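# Hang the ball basket level on the stand's peg

## Task

Lift the shallow basket by its cord loop and hang it on the stand's peg, keeping it as close to level as possible; it only counts if all the balls are still inside the basket at the end.

## Robot and tools

Robot: two arms, left_arm and right_arm, each with a two-finger parallel gripper and a wrist camera. The names do not match image sides. left_arm's base is at about (+0.027, +0.229, 0) m and right_arm's at about (-0.026, -0.238, 0) m, both turned only slightly about z.

Frame: everything uses the scene frame. Its origin is at table-top height, halfway between the two nominal bases. +x points out over the table, +y toward left_arm, +z up. For each gripper, the fingers point along its own +z and open and close along its own y. end_effector_position (m) is the point between the finger pads, just behind the tips. Orientation is given as end_effector_quat_wxyz.

execute_actions(actions, cameras): actions is a list of actions. Each action is a table of at most 15 rows, and each row is one control step of 1/30 s. If an action has fewer rows, its last row is repeated until 15 steps are used. A row is always 14 numbers in [-1, 1], even when one arm stays still:
- numbers 1 to 7 are left_arm: dx, dy, dz, rx, ry, rz, opening;
- numbers 8 to 14 are the same seven for right_arm.
The six pose numbers are an offset along scene axes, not a pose. They count from that arm's Hand target as it was when the action began, never from the previous row. Sending the same offset again therefore moves the arm further. Scale: 1.0 equals 0.6 m for dx, dy, dz and 180 degrees for rotation. rx, ry, rz form one rotation vector, and the arm turns about its Hand target position. If the translation part is longer than 1.0, it gets shortened along its direction. Sending all six zeros asks for the current Hand target again.

Opening is absolute, not an offset: +1 is fully open (about 87 mm), +0.5 about 69 mm, 0 about 43 mm, -0.5 about 18 mm, -1 closed. A 0 is a real command, so to leave a gripper alone, resend its current value.

cameras lists camera names: cam_high, cam_low, cam_left_wrist, cam_right_wrist (each 672x504), or ["all"]. An unknown name invalidates the call. An empty actions list returns all images plus the full state.

move(target, speed, blend, opening_speed, blocking, cameras): drives each gripper in a straight line. target is either one 14-number row laid out as above, or a list of up to 15 such rows visited in turn. Every row is an offset from the Hand targets at the start of the move, not from the previous row. Other arguments:
- speed: m/s, from 0.002 to 2.9, default 0.25; rotation is capped at twice this in rad/s. Give one value, or one per target.
- blend: corner rounding in m; 0 means stop at each target.
- opening_speed: how fast the opening command changes, per second on the -1..+1 scale, at least 0.2.
- blocking=false: the call returns after about 0.5 s while the motion continues.
A move lasts at least 0.5 s and is cut off at 10 s. Paths do not avoid obstacles or the other arm. Faster moves lag, stray and hit harder. Avoid paths that pass close to an arm's own base; go around it instead.

The result adds a move: line. done means the arm is at rest within 10 mm and 2 degrees of its target. Other endings are off_target, moving, held (a check blocked the arm) and fault. limits=paced means the pose was clipped; limits=held means steps were withheld. done does not tell you whether the arm is touching something.

Other tools:
- wait(seconds 0 to 10, cameras): lets the scene run while each arm holds its last command.
- stop(cameras): brakes a running move.
- zoom_image(camera, region=[x0, y0, x1, y1]): region is in pixels of that camera's latest image, at most 504 by 504. Only cameras in the newest image set can be zoomed.
- read_manual(section="licences"): returns licence text only.
- finished_scene(scene): scene is an integer 1 to 3. It ends the scene for good, and the goal must still hold once the robot lets go.

Result lines:
- Hand target: the last commanded pose after clipping; the next offsets count from here.
- end_effector_position and quat: where the gripper actually is. It often rests short of or below the target, especially at long reach. Resend a zero action, or add the missing distance, and check for tilt after each move.
- Tool commands: the current opening commands.
- grip_measured: finger position on the command scale. To grip, command about 0.04 below the reading at first contact.
- Joint positions, Joint velocities and Joint torques are also reported. The velocity line may be omitted when all are within noise. Torques include gravity and wrap at ±28 N m on joints 1 to 3.

Each control step clips commanded orientation to within 40 degrees of the measured one. An arm that is blocked keeps pushing until you command its target back past the gripper.

Avoid:
- the two grippers, wrist cameras or housings touching or squeezing each other;
- hard impacts with fixed or heavy things;
- dropping parts or releasing them while they move;
- objects leaving the table;
- strain on the wrist camera cables;
- long holds at full stretch or pushing toward unreachable poses, which heat motors. MOTOR HOT appears at 75 °C; at 90 °C the arm folds and stops working.
Loose objects may occasionally be nudged by outside pushes.

Each tool is called after "Emit:" as a command line: name --argument value for each argument, lists and objects as JSON in quotes; but a table of rows of numbers goes row by row, as --pt "numbers of a row", without its own name.

## Session

Emit:
execute_actions --actions '[]'

Scene clock: 0.00 s.
left_arm: end_effector_position=(+0.4064, +0.2345, +0.0495) grip_measured=+1.000 end_effector_quat_wxyz=(+0.559, +0.019, +0.828, +0.035) | right_arm: end_effector_position=(+0.3477, -0.2399, +0.0560) grip_measured=+0.962 end_effector_quat_wxyz=(+0.576, -0.003, +0.817, +0.039)
Joint positions: left_arm=[-0.053 1.513 0.381 0.75 -0.054 0.063 1] | right_arm=[-0.044 1.483 0.343 0.796 -0.13 0.017 0.981]
Joint velocities: within noise
Joint torques (N m): no reading
Heat: left arm: 32 °C; right arm: 34 °C.
Hand target: left_arm +0.4085, +0.2344, +0.0532; +0.563, +0.018, +0.825, +0.035 | right_arm +0.3480, -0.2398, +0.0566; +0.575, -0.003, +0.818, +0.039
Tool commands: left_gripper/opening=+1.0 right_gripper/opening=+1.0

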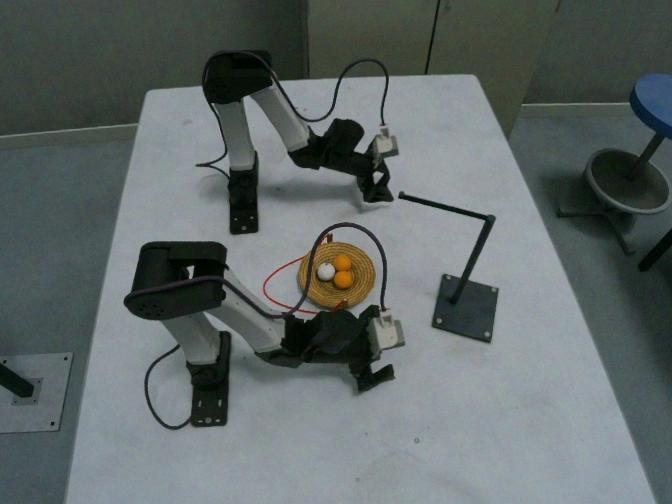

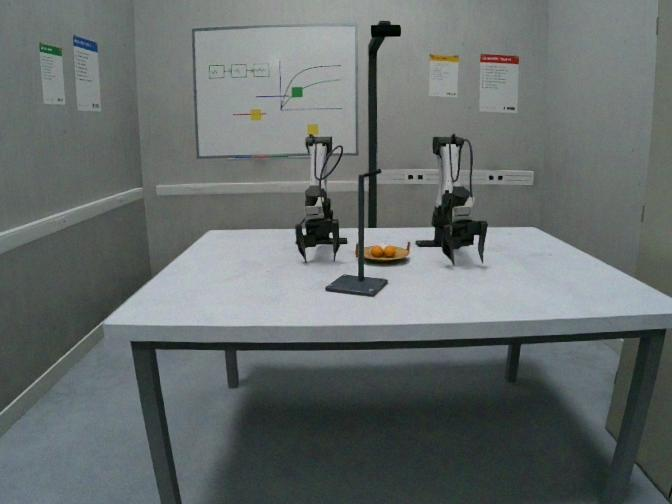

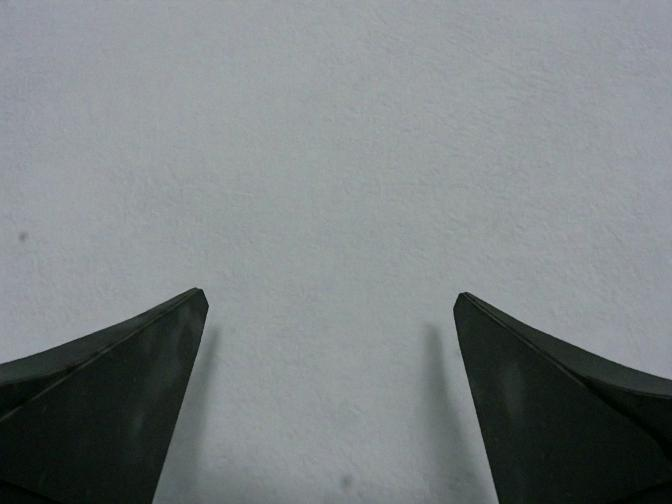

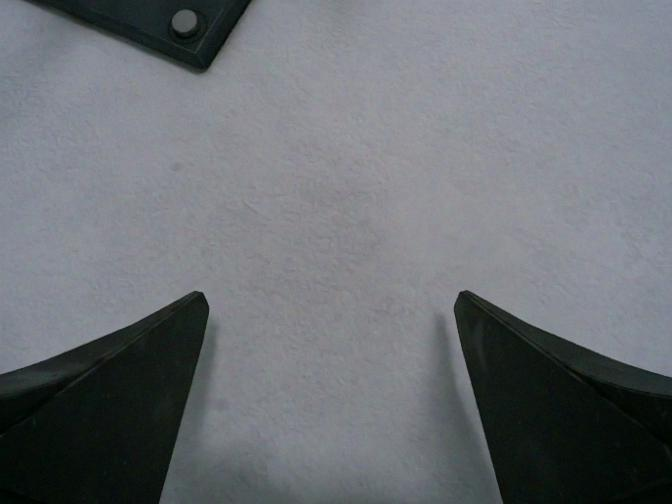

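Emit:
zoom_image --camera "cam_high" --region '[230, 180, 410, 320]'

Emit:
zoom_image --camera "cam_high" --region '[380, 170, 530, 350]'

Emit:
zoom_image --camera "cam_low" --region '[280, 150, 500, 310]'

Scaled by 2.800 from the camera's 672x504 image, which has a finer 960x720 frame.

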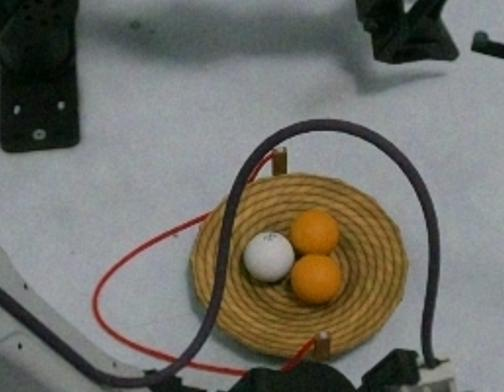

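Scaled by 2.800 from the camera's 672x504 image, which has a finer 960x720 frame.

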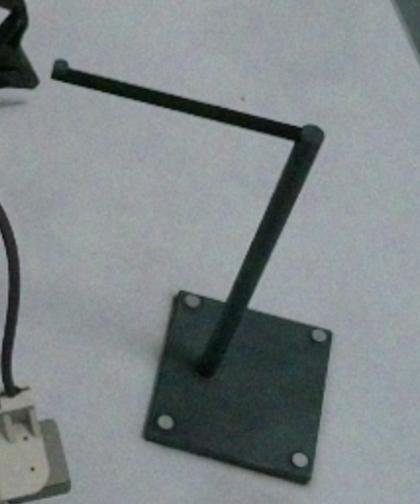

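Scaled by 2.291 from the camera's 672x504 image, which has a finer 960x720 frame.

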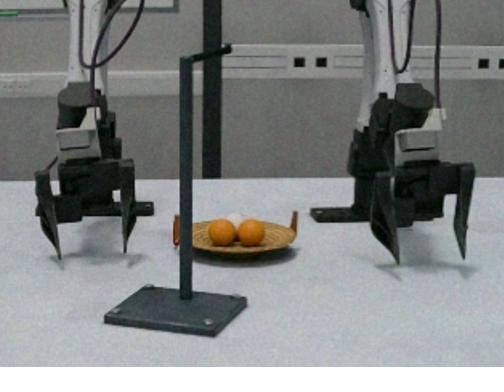

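Emit:
move --pt "0 0 0 0 0 0 1 -0.083 0 0.333 -0.16 0.14 0.21 0.2" --pt "0 0 0 0 0 0 1 -0.397 0.35 0.24 -0.323 0.282 0.4287 0.2" --blend '[0.05,0]' --cameras '["all"]'

Scene clock: 94.20 s.
left_arm: end_effector_position=(+0.4064, +0.2345, +0.0495) grip_measured=+1.000 end_effector_quat_wxyz=(+0.559, +0.019, +0.828, +0.035) | right_arm: end_effector_position=(+0.1115, -0.0265, +0.1975) grip_measured=+0.200 end_effector_quat_wxyz=(-0.049, +0.711, -0.701, -0.013)
Joint positions: left_arm=[-0.053 1.513 0.381 0.75 -0.054 0.063 1] | right_arm=[1.099 1.574 1.623 -1.518 0.002 -0.509 0.6]
Joint torques (N m): left_arm=[0.23 -5.38 5.93 2.32 -0.01 0.09] | right_arm=[-0.16 -4.45 8.62 0.13 0.12 0.13]
Heat: left arm: 39 °C; right arm: 39 °C.
Hand target: left_arm +0.4085, +0.2344, +0.0532; +0.563, +0.018, +0.825, +0.035 | right_arm +0.1098, -0.0298, +0.2005; +0.001, +0.707, -0.707, +0.000
Off the commanded pose: left_arm 0.004 m, 1 deg | right_arm 0.005 m, 6 deg.
joint sent to its limit (right arm) — joint 4 (wrist pitch), lower limit. The joint targets are off in orientation, not in position.
move: off_target (right_arm)
camera_calibration:
cam_right_wrist: T_world_to_cam=[[0.998637, 0.00912701, 0.051384, -0.122624], [-0.0303626, -0.699197, 0.714284, -0.135549], [0.0424468, -0.714871, -0.697967, 0.257498], [0, 0, 0, 1]] pos_world=[0.107412, 0.090422, 0.282846]

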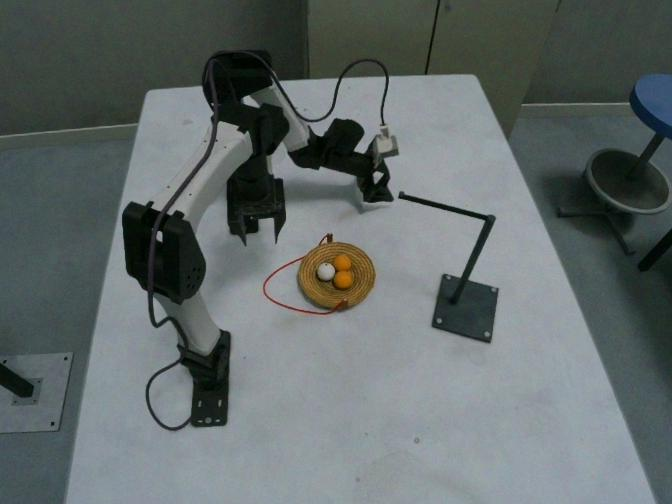

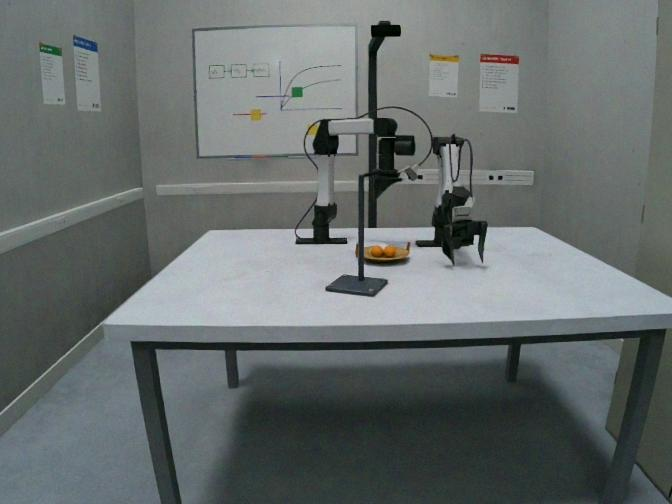

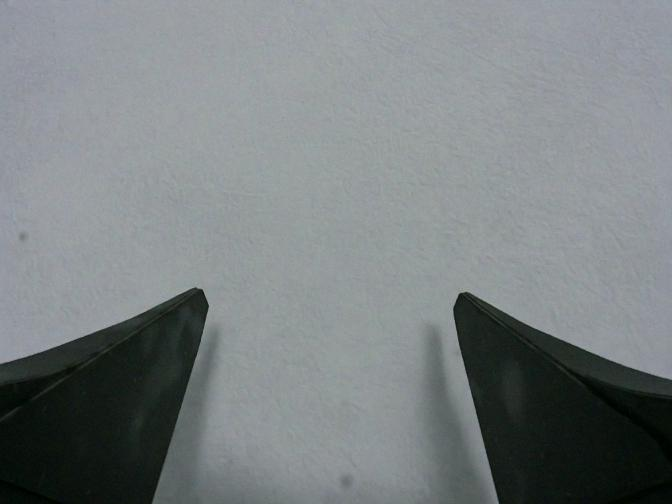

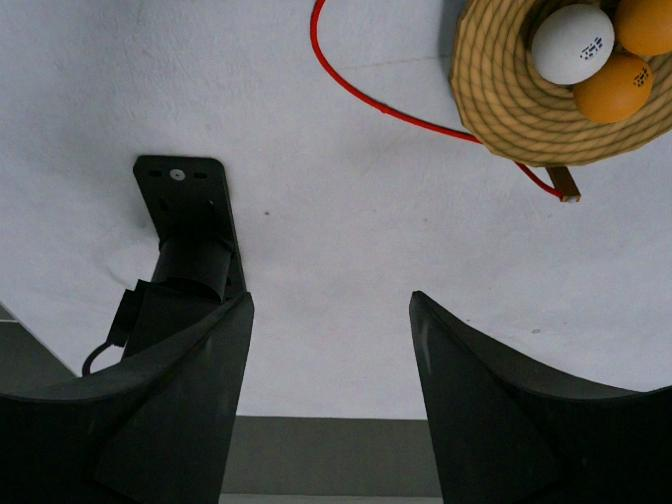

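Emit:
move --target '[0,0,0,0,0,0,1,0.129,-0.034,0.166,0.2712,-0.0727,-0.1559,0.2]' --cameras '["cam_right_wrist"]'

Scene clock: 218.93 s.
left_arm: end_effector_position=(+0.4064, +0.2345, +0.0495) grip_measured=+1.000 end_effector_quat_wxyz=(+0.559, +0.019, +0.828, +0.035) | right_arm: end_effector_position=(+0.1902, -0.0502, +0.3006) grip_measured=+0.200 end_effector_quat_wxyz=(+0.364, -0.459, +0.785, +0.204)
Joint positions: left_arm=[-0.053 1.513 0.381 0.75 -0.054 0.063 1] | right_arm=[0.564 1.204 1.545 -1.116 -0.371 -0.36 0.6]
Joint torques (N m): left_arm=[0.2 -5.38 5.91 2.32 -0.01 0.09] | right_arm=[-0.91 -4.14 4.68 2.01 -0.13 0.03]
Heat: left arm: 45 °C; right arm: 46 °C.
Hand target: left_arm +0.4085, +0.2344, +0.0532; +0.563, +0.018, +0.825, +0.035 | right_arm +0.1873, -0.0502, +0.3001; +0.365, -0.453, +0.785, +0.211
Off the commanded pose: left_arm 0.004 m, 1 deg | right_arm 0.003 m, 1 deg.
move: done
camera_calibration:
cam_right_wrist: T_world_to_cam=[[0.866954, -0.49823, 0.0126032, -0.195041], [-0.498388, -0.866614, 0.0242762, 0.0647381], [-0.001173, -0.0273276, -0.999626, 0.4426], [0, 0, 0, 1]] pos_world=[0.201876, -0.0289772, 0.443321]
Images, in order (width x height): cam_right_wrist 672x504.

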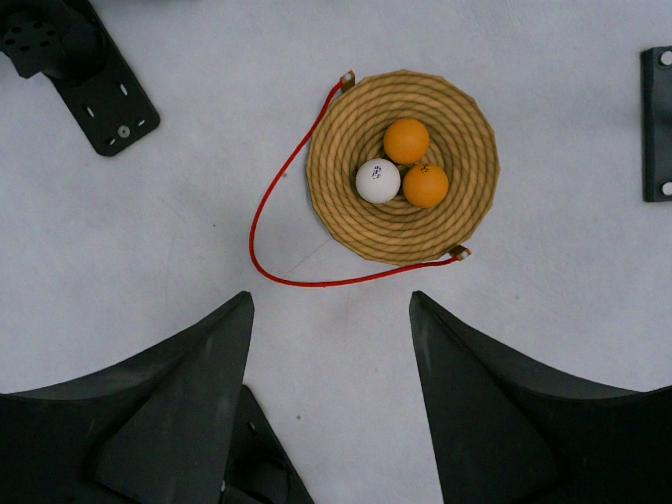

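Emit:
move --target '[0,0,0,0,0,0,1,-0.1455,0.0337,-0.3668,-0.1087,0.0291,0.1653,0.1]' --cameras '["cam_right_wrist","cam_high"]'

Scene clock: 261.23 s.
left_arm: end_effector_position=(+0.4064, +0.2345, +0.0495) grip_measured=+1.000 end_effector_quat_wxyz=(+0.559, +0.019, +0.828, +0.035) | right_arm: end_effector_position=(+0.1005, -0.0282, +0.0875) grip_measured=+0.100 end_effector_quat_wxyz=(-0.189, +0.678, -0.685, -0.188)
Joint positions: left_arm=[-0.053 1.513 0.381 0.75 -0.054 0.063 1] | right_arm=[0.912 1.176 0.814 -0.769 -0.327 -0.598 0.55]
Joint torques (N m): left_arm=[0.23 -5.38 5.9 2.32 -0.01 0.09] | right_arm=[0.03 -2.04 5.19 1.39 -0.07 -0.1]
Heat: left arm: 46 °C; right arm: 42 °C.
Hand target: left_arm +0.4085, +0.2344, +0.0532; +0.563, +0.018, +0.825, +0.035 | right_arm +0.0999, -0.0300, +0.0800; -0.182, +0.684, -0.683, -0.183
Off the commanded pose: left_arm 0.004 m, 1 deg | right_arm 0.008 m, 1 deg.
move: done
camera_calibration:
cam_right_wrist: T_world_to_cam=[[0.999914, -0.0128933, -0.00223543, -0.101975], [-0.0113862, -0.94145, 0.336959, -0.0341593], [-0.00644907, -0.336905, -0.941517, 0.216909], [0, 0, 0, 1]] pos_world=[0.102976, 0.0396036, 0.215506]
Images, in order (width x height): cam_high 672x504, cam_right_wrist 672x504.

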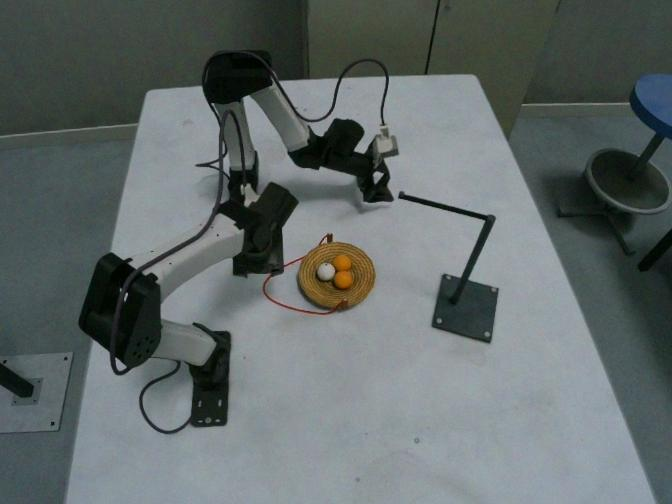

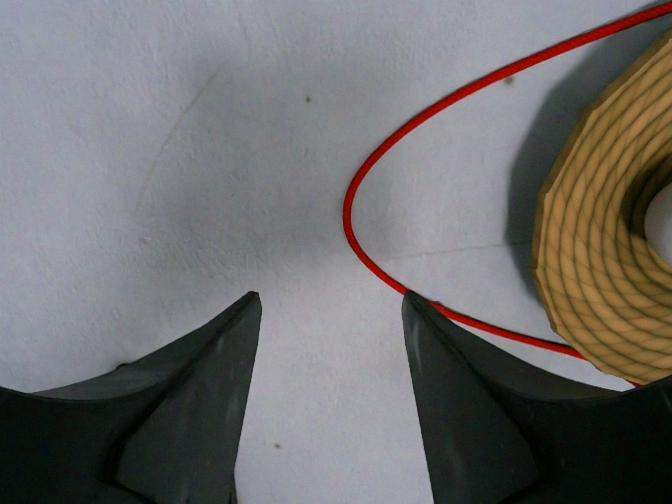

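Emit:
move --target '[0,0,0,0,0,0,1,0.009,0.009,-0.0833,0,0,0,0.1]' --cameras '["cam_right_wrist"]' --speed 0.15

Scene clock: 269.37 s.
left_arm: end_effector_position=(+0.4064, +0.2345, +0.0495) grip_measured=+1.000 end_effector_quat_wxyz=(+0.559, +0.019, +0.828, +0.035) | right_arm: end_effector_position=(+0.1064, -0.0213, +0.0383) grip_measured=+0.100 end_effector_quat_wxyz=(-0.190, +0.679, -0.683, -0.188)
Joint positions: left_arm=[-0.053 1.513 0.381 0.75 -0.054 0.063 1] | right_arm=[0.912 1.268 0.67 -0.532 -0.326 -0.602 0.55]
Joint torques (N m): left_arm=[0.23 -5.37 5.91 2.32 -0.01 0.09] | right_arm=[-0.5 -2.36 4.83 1.41 -0.05 -0.19]
Heat: left arm: 46 °C; right arm: 42 °C.
Hand target: left_arm +0.4085, +0.2344, +0.0532; +0.563, +0.018, +0.825, +0.035 | right_arm +0.1053, -0.0246, +0.0300; -0.182, +0.684, -0.683, -0.183
Off the commanded pose: left_arm 0.004 m, 1 deg | right_arm 0.009 m, 1 deg.
move: done
camera_calibration:
cam_right_wrist: T_world_to_cam=[[0.999953, -0.00964068, 0.00115375, -0.108018], [-0.0094666, -0.941622, 0.336538, -0.0112135], [-0.00215806, -0.336533, -0.941669, 0.172363], [0, 0, 0, 1]] pos_world=[0.108279, 0.0464057, 0.166208]
Images, in order (width x height): cam_right_wrist 672x504.

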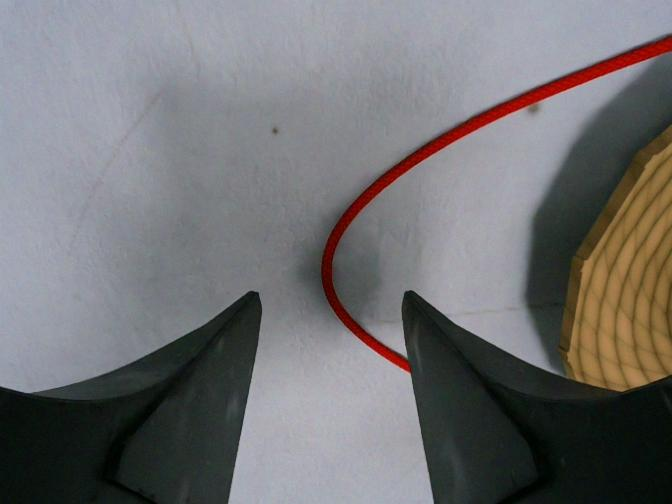

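Emit:
move --target '[0,0,0,0,0,0,1,-0.0038,-0.0057,-0.03,0,0,0,0.1]' --cameras '["cam_right_wrist"]' --speed 0.06

Emit:
zoom_image --camera "cam_right_wrist" --region '[200, 200, 460, 400]'

Scene clock: 277.83 s.
left_arm: end_effector_position=(+0.4064, +0.2345, +0.0495) grip_measured=+1.000 end_effector_quat_wxyz=(+0.559, +0.019, +0.828, +0.035) | right_arm: end_effector_position=(+0.1049, -0.0232, +0.0214) grip_measured=+0.100 end_effector_quat_wxyz=(-0.192, +0.680, -0.682, -0.188)
Joint positions: left_arm=[-0.053 1.513 0.381 0.75 -0.054 0.063 1] | right_arm=[0.912 1.286 0.608 -0.45 -0.326 -0.604 0.55]
Joint torques (N m): left_arm=[0.21 -5.38 5.91 2.32 -0.01 0.1] | right_arm=[-0.47 -2.13 4.22 1.4 -0.04 -0.11]
Heat: left arm: 47 °C; right arm: 41 °C.
Hand target: left_arm +0.4085, +0.2344, +0.0532; +0.563, +0.018, +0.825, +0.035 | right_arm +0.1031, -0.0280, +0.0121; -0.182, +0.684, -0.683, -0.183
Off the commanded pose: left_arm 0.004 m, 1 deg | right_arm 0.011 m, 1 deg.
move: off_target (right_arm)
camera_calibration:
cam_right_wrist: T_world_to_cam=[[0.999958, -0.00834502, 0.00385134, -0.106583], [-0.00915235, -0.942451, 0.33422, -0.00733129], [0.000840617, -0.334242, -0.942487, 0.155597], [0, 0, 0, 1]] pos_world=[0.106381, 0.0442082, 0.149509]
Images, in order (width x height): cam_right_wrist 672x504.

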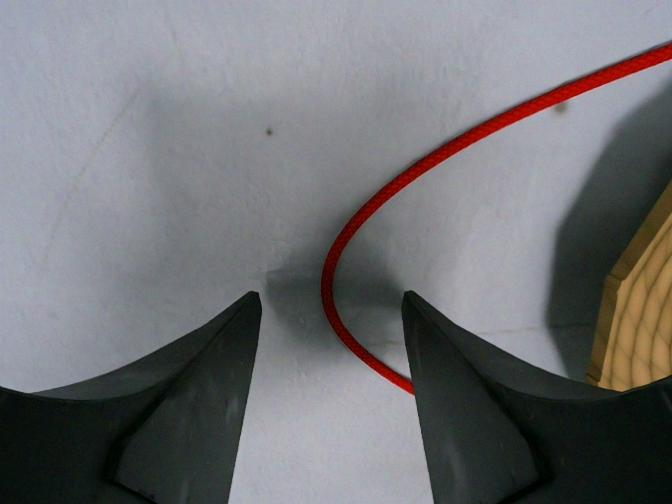

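Scaled by 1.938 from the camera's 672x504 image, which has a finer 960x720 frame.

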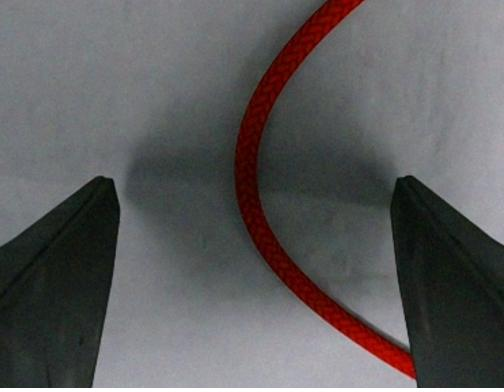

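Emit:
move --target '[0,0,0,0,0,0,1,-0.0033,-0.005,-0.0167,0,0,0,0.1]' --cameras '["cam_right_wrist"]' --speed 0.04

Emit:
zoom_image --camera "cam_right_wrist" --region '[200, 200, 460, 400]'

Scene clock: 286.37 s.
left_arm: end_effector_position=(+0.4064, +0.2345, +0.0495) grip_measured=+1.000 end_effector_quat_wxyz=(+0.559, +0.019, +0.828, +0.035) | right_arm: end_effector_position=(+0.1045, -0.0238, +0.0197) grip_measured=+0.100 end_effector_quat_wxyz=(-0.196, +0.680, -0.681, -0.188)
Joint positions: left_arm=[-0.053 1.513 0.381 0.75 -0.054 0.063 1] | right_arm=[0.912 1.279 0.593 -0.434 -0.326 -0.605 0.55]
Joint torques (N m): left_arm=[0.21 -5.37 5.91 2.32 0 0.1] | right_arm=[-0.58 -1.42 2.55 1.75 -0.06 -0.08]
Heat: left arm: 47 °C; right arm: 41 °C.
Hand target: left_arm +0.4085, +0.2344, +0.0532; +0.563, +0.018, +0.825, +0.035 | right_arm +0.1012, -0.0309, +0.0021; -0.182, +0.684, -0.683, -0.183
Off the commanded pose: left_arm 0.004 m, 1 deg | right_arm 0.019 m, 2 deg.
move: off_target (right_arm)
camera_calibration:
cam_right_wrist: T_world_to_cam=[[0.999926, -0.00735172, 0.00969461, -0.1062], [-0.0101257, -0.9446, 0.328068, -0.00715099], [0.00674566, -0.328142, -0.944604, 0.153436], [0, 0, 0, 1]] pos_world=[0.105085, 0.0428132, 0.148312]
Images, in order (width x height): cam_right_wrist 672x504.

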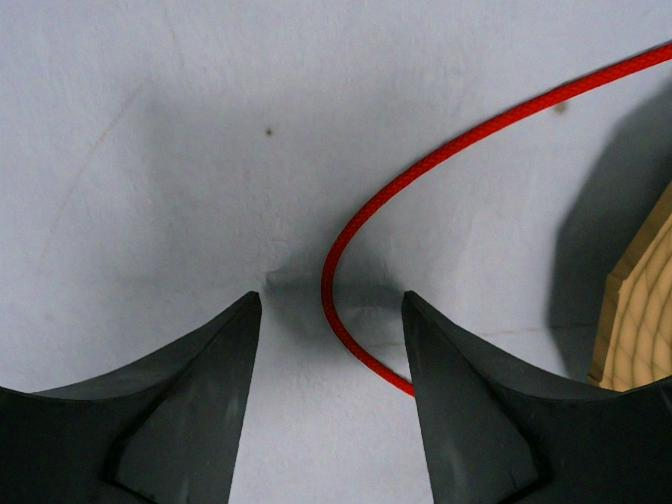

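Scaled by 1.938 from the camera's 672x504 image, which has a finer 960x720 frame.

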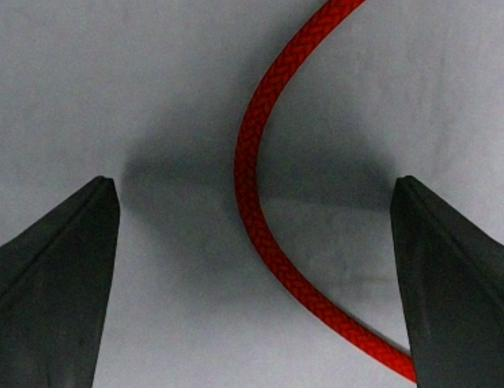

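Emit:
move --pt "0 0 0 0 0 0 1 0 0.001 0.0167 0 0 0 0.1" --pt "0 0 0 0 0 0 1 0 0.001 0.0167 0 0 0 -0.6" --cameras '["cam_right_wrist"]' --speed 0.04 --opening_speed 0.8

Emit:
zoom_image --camera "cam_right_wrist" --region '[200, 200, 460, 400]'

Scene clock: 294.47 s.
left_arm: end_effector_position=(+0.4064, +0.2345, +0.0495) grip_measured=+1.000 end_effector_quat_wxyz=(+0.559, +0.019, +0.828, +0.035) | right_arm: end_effector_position=(+0.1058, -0.0230, +0.0203) grip_measured=-0.600 end_effector_quat_wxyz=(-0.200, +0.681, -0.680, -0.187)
Joint positions: left_arm=[-0.053 1.513 0.381 0.75 -0.054 0.063 1] | right_arm=[0.912 1.277 0.593 -0.429 -0.324 -0.607 0.2]
Joint torques (N m): left_arm=[0.23 -5.37 5.91 2.33 0 0.09] | right_arm=[-0.44 -2.59 5.3 1.23 -0.11 -0.11]
Heat: left arm: 47 °C; right arm: 40 °C.
Hand target: left_arm +0.4085, +0.2344, +0.0532; +0.563, +0.018, +0.825, +0.035 | right_arm +0.1011, -0.0304, +0.0121; -0.182, +0.684, -0.683, -0.183
Off the commanded pose: left_arm 0.004 m, 1 deg | right_arm 0.012 m, 2 deg.
move: off_target (right_arm); target 2's new opening was sent with right_arm's hand 0.011 m and 2 deg from that target
camera_calibration:
cam_right_wrist: T_world_to_cam=[[0.999837, -0.00659142, 0.0168044, -0.107696], [-0.0116918, -0.945752, 0.32468, -0.00643686], [0.0137527, -0.324824, -0.945675, 0.153664], [0, 0, 0, 1]] pos_world=[0.10549, 0.0431161, 0.149216]
Images, in order (width x height): cam_right_wrist 672x504.

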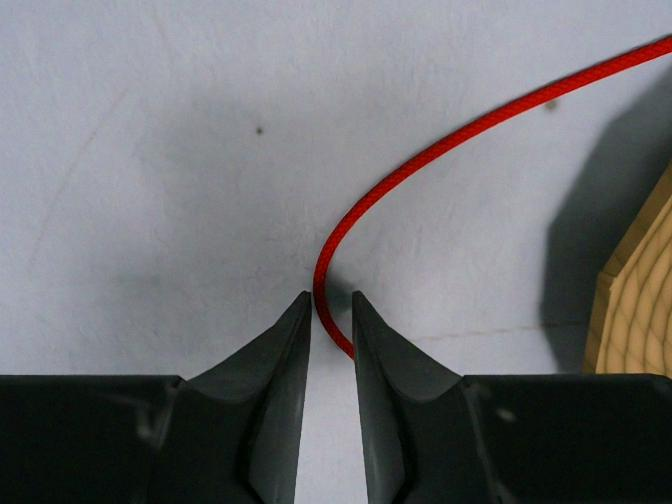

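Scaled by 1.938 from the camera's 672x504 image, which has a finer 960x720 frame.

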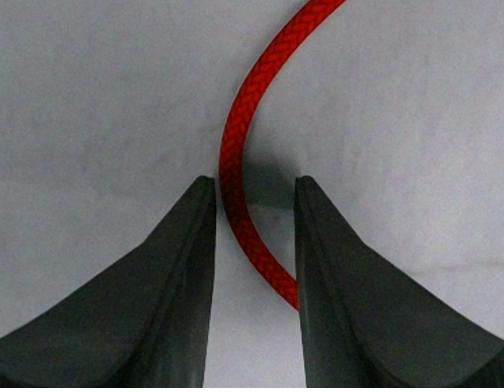

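Emit:
move --target '[0,0,0,0,0,0,1,0,0,0,0,0,0,-0.96]' --cameras '["cam_right_wrist"]' --speed 0.04 --opening_speed 0.8

Emit:
zoom_image --camera "cam_right_wrist" --region '[200, 200, 460, 400]'

Scene clock: 299.50 s.
left_arm: end_effector_position=(+0.4064, +0.2345, +0.0495) grip_measured=+1.000 end_effector_quat_wxyz=(+0.559, +0.019, +0.828, +0.035) | right_arm: end_effector_position=(+0.1058, -0.0230, +0.0203) grip_measured=-0.953 end_effector_quat_wxyz=(-0.200, +0.681, -0.680, -0.187)
Joint positions: left_arm=[-0.053 1.513 0.381 0.75 -0.054 0.063 1] | right_arm=[0.912 1.277 0.593 -0.429 -0.324 -0.607 0.023]
Joint torques (N m): left_arm=[0.2 -5.37 5.93 2.32 -0.01 0.09] | right_arm=[-0.46 -2.47 4.97 1.21 -0.1 -0.12]
Heat: left arm: 47 °C; right arm: 40 °C.
Hand target: left_arm +0.4085, +0.2344, +0.0532; +0.563, +0.018, +0.825, +0.035 | right_arm +0.1011, -0.0304, +0.0122; -0.182, +0.684, -0.683, -0.183
Off the commanded pose: left_arm 0.004 m, 1 deg | right_arm 0.012 m, 2 deg.
move: off_target (right_arm)
camera_calibration:
cam_right_wrist: T_world_to_cam=[[0.999837, -0.00659142, 0.0168044, -0.107696], [-0.0116918, -0.945752, 0.32468, -0.00643686], [0.0137527, -0.324824, -0.945675, 0.153664], [0, 0, 0, 1]] pos_world=[0.10549, 0.0431161, 0.149216]
Images, in order (width x height): cam_right_wrist 672x504.

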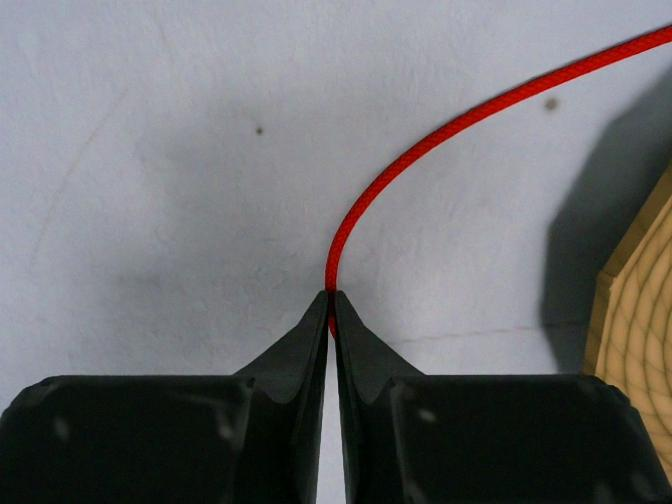

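Scaled by 1.938 from the camera's 672x504 image, which has a finer 960x720 frame.

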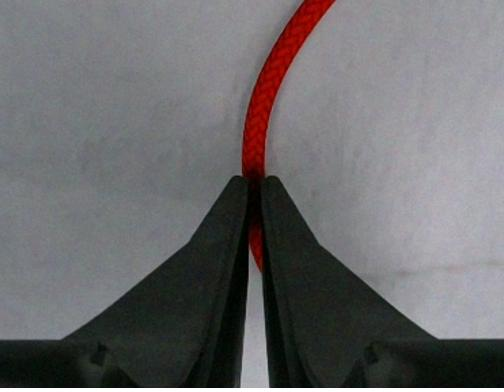

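Emit:
move --pt "0 0 0 0 0 0 1 0.0167 0 0.133 0.02 0 0 -1" --pt "0 0 0 0 0 0 1 0.1167 0.008 0.25 0.05 0 0 -1" --pt "0 0 0 0 0 0 1 0.275 0.02 0.308 0.0833 0 0 -1" --cameras '["all"]' --speed 0.12 --blend '[0.03,0.03,0]'

Scene clock: 315.17 s.
left_arm: end_effector_position=(+0.4064, +0.2345, +0.0495) grip_measured=+1.000 end_effector_quat_wxyz=(+0.559, +0.019, +0.828, +0.035) | right_arm: end_effector_position=(+0.2668, -0.0198, +0.1972) grip_measured=-0.973 end_effector_quat_wxyz=(-0.279, +0.652, -0.655, -0.260)
Joint positions: left_arm=[-0.053 1.513 0.381 0.75 -0.054 0.063 1] | right_arm=[0.431 1.631 1.557 -1.093 -0.69 -1.011 0.014]
Joint torques (N m): left_arm=[0.23 -5.38 5.93 2.33 -0.01 0.09] | right_arm=[-0.62 -4.96 9.09 0.77 -0.45 -0.11]
Heat: left arm: 47 °C; right arm: 40 °C.
Hand target: left_arm +0.4085, +0.2344, +0.0532; +0.563, +0.018, +0.825, +0.035 | right_arm +0.2662, -0.0184, +0.1968; -0.270, +0.654, -0.653, -0.270
Off the commanded pose: left_arm 0.004 m, 1 deg | right_arm 0.002 m, 2 deg.
move: done
camera_calibration:
cam_right_wrist: T_world_to_cam=[[0.99962, -0.0166, 0.0220011, -0.272667], [-0.0187634, -0.994599, 0.102083, -0.0141951], [0.0201877, -0.102457, -0.994533, 0.331986], [0, 0, 0, 1]] pos_world=[0.265595, 0.0153694, 0.337619]

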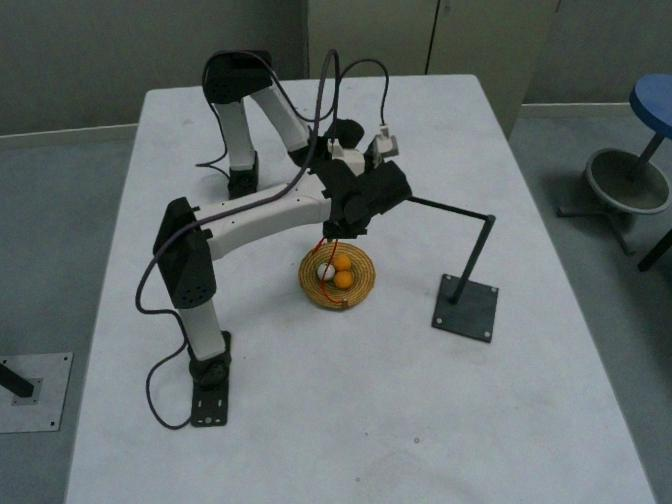

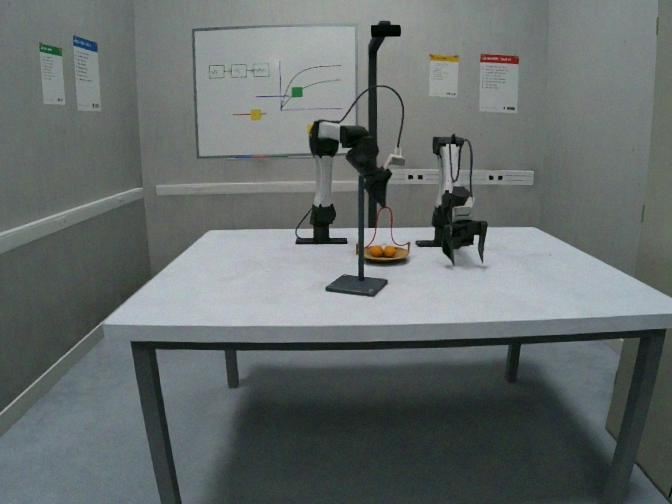

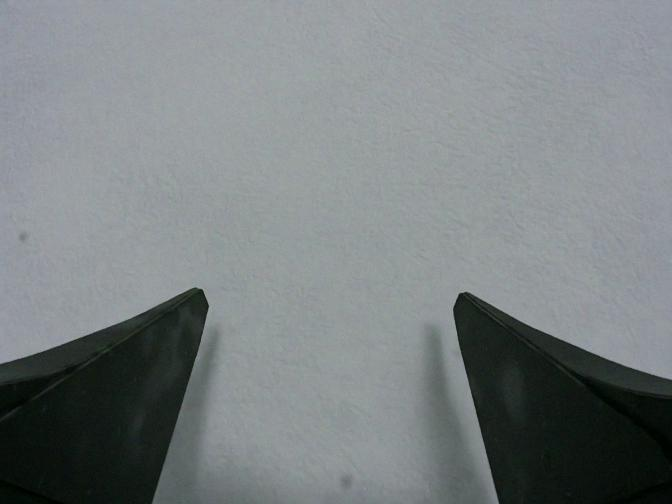

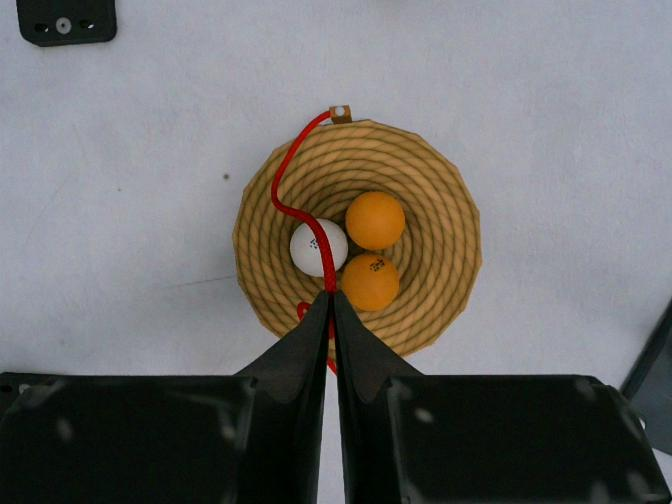

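Emit:
zoom_image --camera "cam_low" --region '[310, 140, 450, 280]'

Emit:
zoom_image --camera "cam_high" --region '[270, 180, 410, 320]'

Scaled by 3.600 from the camera's 672x504 image, which has a finer 960x720 frame.

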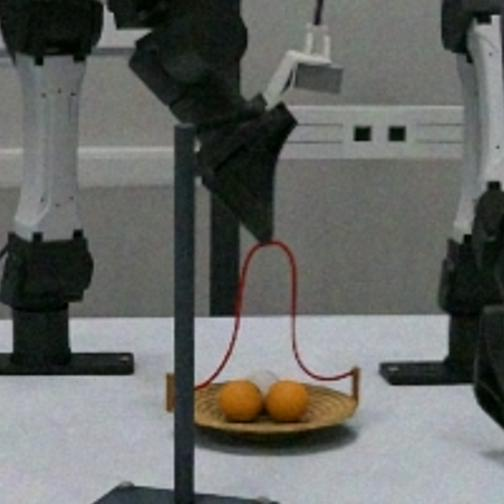

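Scaled by 3.600 from the camera's 672x504 image, which has a finer 960x720 frame.

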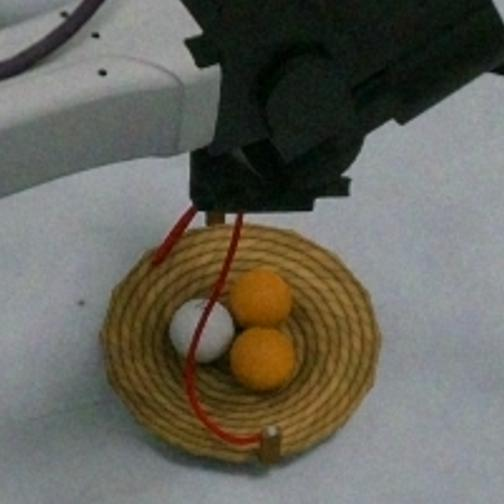

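Emit:
move --target '[0,0,0,0,0,0,1,-0.005,-0.008,0.07,0,0,0,-1]' --cameras '["cam_low","cam_right_wrist"]' --speed 0.08

Emit:
zoom_image --camera "cam_low" --region '[310, 140, 450, 280]'

Scene clock: 333.27 s.
left_arm: end_effector_position=(+0.4064, +0.2345, +0.0495) grip_measured=+1.000 end_effector_quat_wxyz=(+0.559, +0.019, +0.828, +0.035) | right_arm: end_effector_position=(+0.2635, -0.0233, +0.2397) grip_measured=-0.973 end_effector_quat_wxyz=(-0.279, +0.653, -0.653, -0.261)
Joint positions: left_arm=[-0.053 1.513 0.381 0.75 -0.054 0.063 1] | right_arm=[0.423 1.66 1.763 -1.277 -0.695 -1.024 0.014]
Joint torques (N m): left_arm=[0.23 -5.35 5.91 2.32 -0.01 0.09] | right_arm=[-1.02 -5.01 8.69 0.74 -0.39 -0.15]
Heat: left arm: 48 °C; right arm: 42 °C.
Hand target: left_arm +0.4085, +0.2344, +0.0532; +0.563, +0.018, +0.825, +0.035 | right_arm +0.2631, -0.0232, +0.2388; -0.270, +0.654, -0.653, -0.270
Off the commanded pose: left_arm 0.004 m, 1 deg | right_arm 0.001 m, 2 deg.
move: done
camera_calibration:
cam_right_wrist: T_world_to_cam=[[0.999669, -0.0125571, 0.0224493, -0.270495], [-0.0147589, -0.9948, 0.100769, -0.0228226], [0.0210672, -0.101067, -0.994657, 0.373744], [0, 0, 0, 1]] pos_world=[0.262195, 0.0116727, 0.380119]
Images, in order (width x height): cam_low 672x504, cam_right_wrist 672x504.

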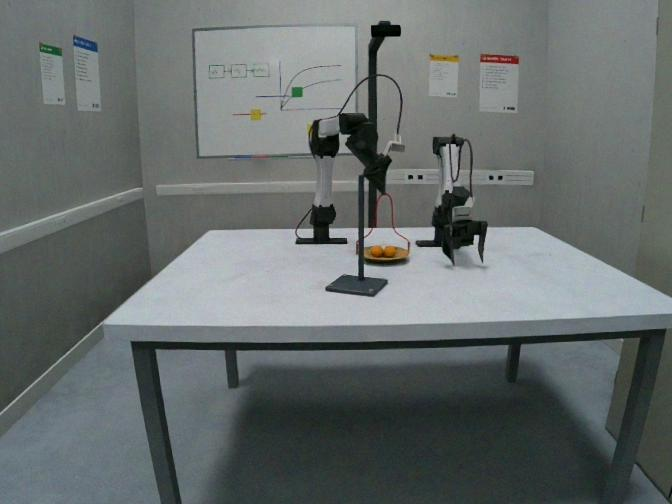

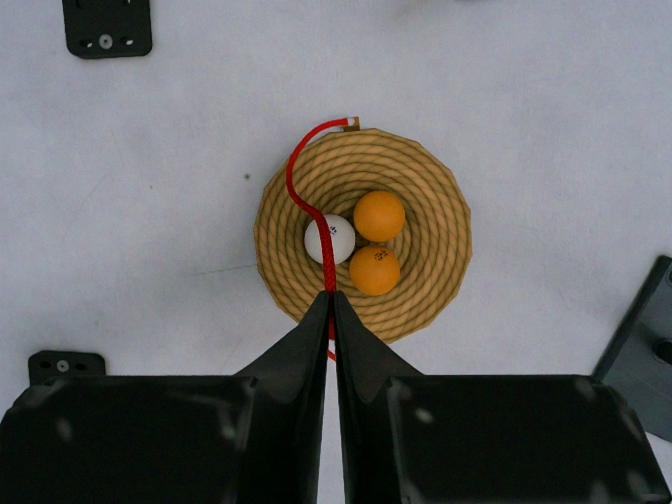

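Scaled by 3.600 from the camera's 672x504 image, which has a finer 960x720 frame.

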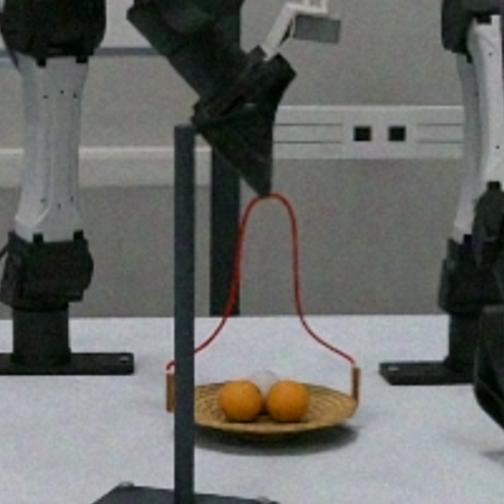

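Emit:
move --target '[0,0,0,0,0,0,1,-0.005,-0.006,0.035,0,0,0,-1]' --cameras '["cam_low","cam_right_wrist"]' --speed 0.05

Emit:
zoom_image --camera "cam_low" --region '[310, 140, 450, 280]'

Scene clock: 343.77 s.
left_arm: end_effector_position=(+0.4064, +0.2345, +0.0495) grip_measured=+1.000 end_effector_quat_wxyz=(+0.559, +0.019, +0.828, +0.035) | right_arm: end_effector_position=(+0.2608, -0.0268, +0.2610) grip_measured=-0.973 end_effector_quat_wxyz=(-0.280, +0.654, -0.653, -0.260)
Joint positions: left_arm=[-0.053 1.513 0.381 0.75 -0.054 0.063 1] | right_arm=[0.416 1.679 1.878 -1.376 -0.697 -1.033 0.014]
Joint torques (N m): left_arm=[0.24 -5.37 5.91 2.32 -0.01 0.09] | right_arm=[-0.91 -4.92 8.4 0.74 -0.42 -0.16]
Heat: left arm: 48 °C; right arm: 43 °C.
Hand target: left_arm +0.4085, +0.2344, +0.0532; +0.563, +0.018, +0.825, +0.035 | right_arm +0.2601, -0.0268, +0.2598; -0.270, +0.654, -0.653, -0.270
Off the commanded pose: left_arm 0.004 m, 1 deg | right_arm 0.001 m, 2 deg.
move: done
camera_calibration:
cam_right_wrist: T_world_to_cam=[[0.999636, -0.0122898, 0.0240304, -0.26865], [-0.0146503, -0.994813, 0.10066, -0.0284893], [0.0226687, -0.100976, -0.994631, 0.394314], [0, 0, 0, 1]] pos_world=[0.259196, 0.00817293, 0.40152]
Images, in order (width x height): cam_low 672x504, cam_right_wrist 672x504.

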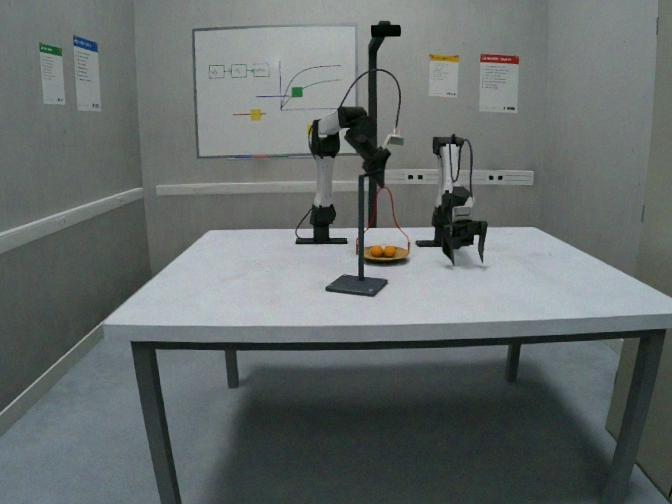

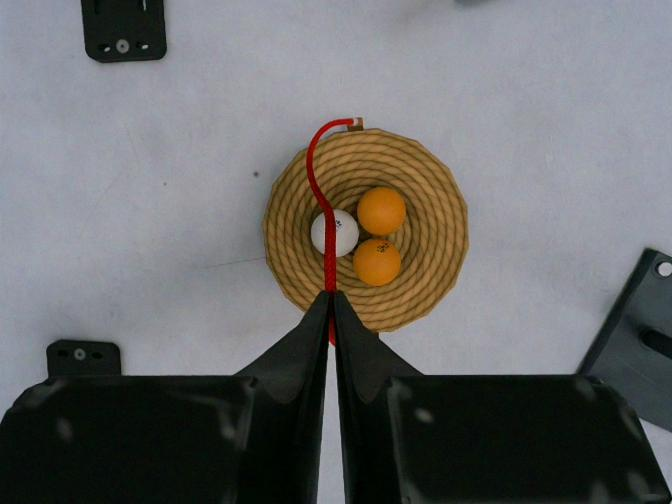

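Scaled by 3.600 from the camera's 672x504 image, which has a finer 960x720 frame.

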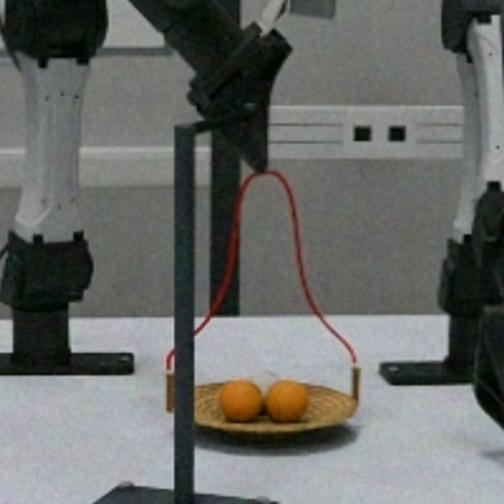

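Emit:
move --target '[0,0,0,0,0,0,1,0.01,-0.003,0.035,0,0,0,-1]' --cameras '["cam_low","cam_right_wrist"]' --speed 0.04

Emit:
zoom_image --camera "cam_low" --region '[310, 140, 450, 280]'

Scene clock: 350.80 s.
left_arm: end_effector_position=(+0.4064, +0.2345, +0.0495) grip_measured=+1.000 end_effector_quat_wxyz=(+0.559, +0.019, +0.828, +0.035) | right_arm: end_effector_position=(+0.2669, -0.0287, +0.2831) grip_measured=-0.973 end_effector_quat_wxyz=(-0.281, +0.654, -0.653, -0.260)
Joint positions: left_arm=[-0.053 1.513 0.381 0.75 -0.054 0.063 1] | right_arm=[0.403 1.75 2.061 -1.495 -0.702 -1.049 0.014]
Joint torques (N m): left_arm=[0.21 -5.38 5.91 2.32 -0.01 0.1] | right_arm=[-0.96 -5.37 7.87 0.74 -0.43 -0.12]
Heat: left arm: 48 °C; right arm: 43 °C.
Hand target: left_arm +0.4085, +0.2344, +0.0532; +0.563, +0.018, +0.825, +0.035 | right_arm +0.2662, -0.0286, +0.2809; -0.270, +0.654, -0.653, -0.270
Off the commanded pose: left_arm 0.004 m, 1 deg | right_arm 0.002 m, 2 deg.
move: done
camera_calibration:
cam_right_wrist: T_world_to_cam=[[0.999573, -0.0125633, 0.0263631, -0.275975], [-0.0151421, -0.99487, 0.100017, -0.0322153], [0.0249713, -0.100374, -0.994636, 0.415352], [0, 0, 0, 1]] pos_world=[0.264998, 0.00617319, 0.423621]
Images, in order (width x height): cam_low 672x504, cam_right_wrist 672x504.

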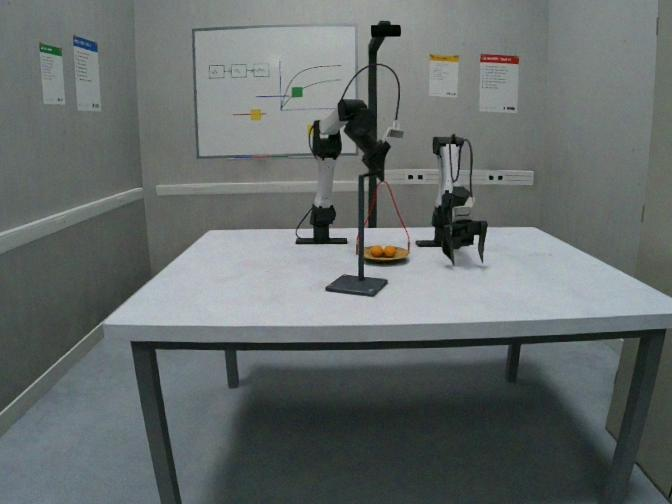

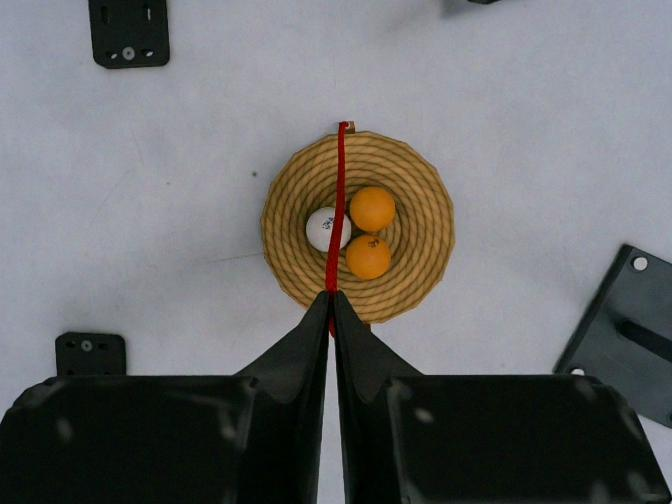

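Scaled by 3.600 from the camera's 672x504 image, which has a finer 960x720 frame.

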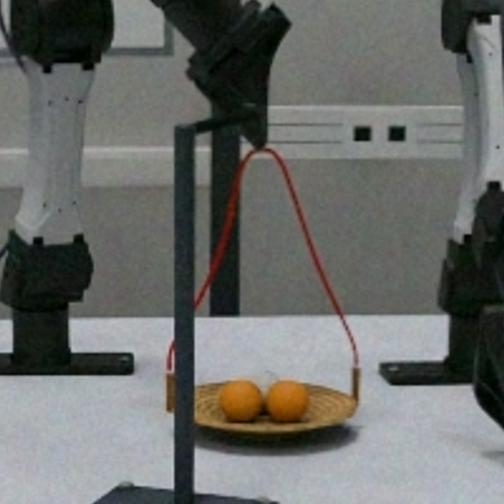

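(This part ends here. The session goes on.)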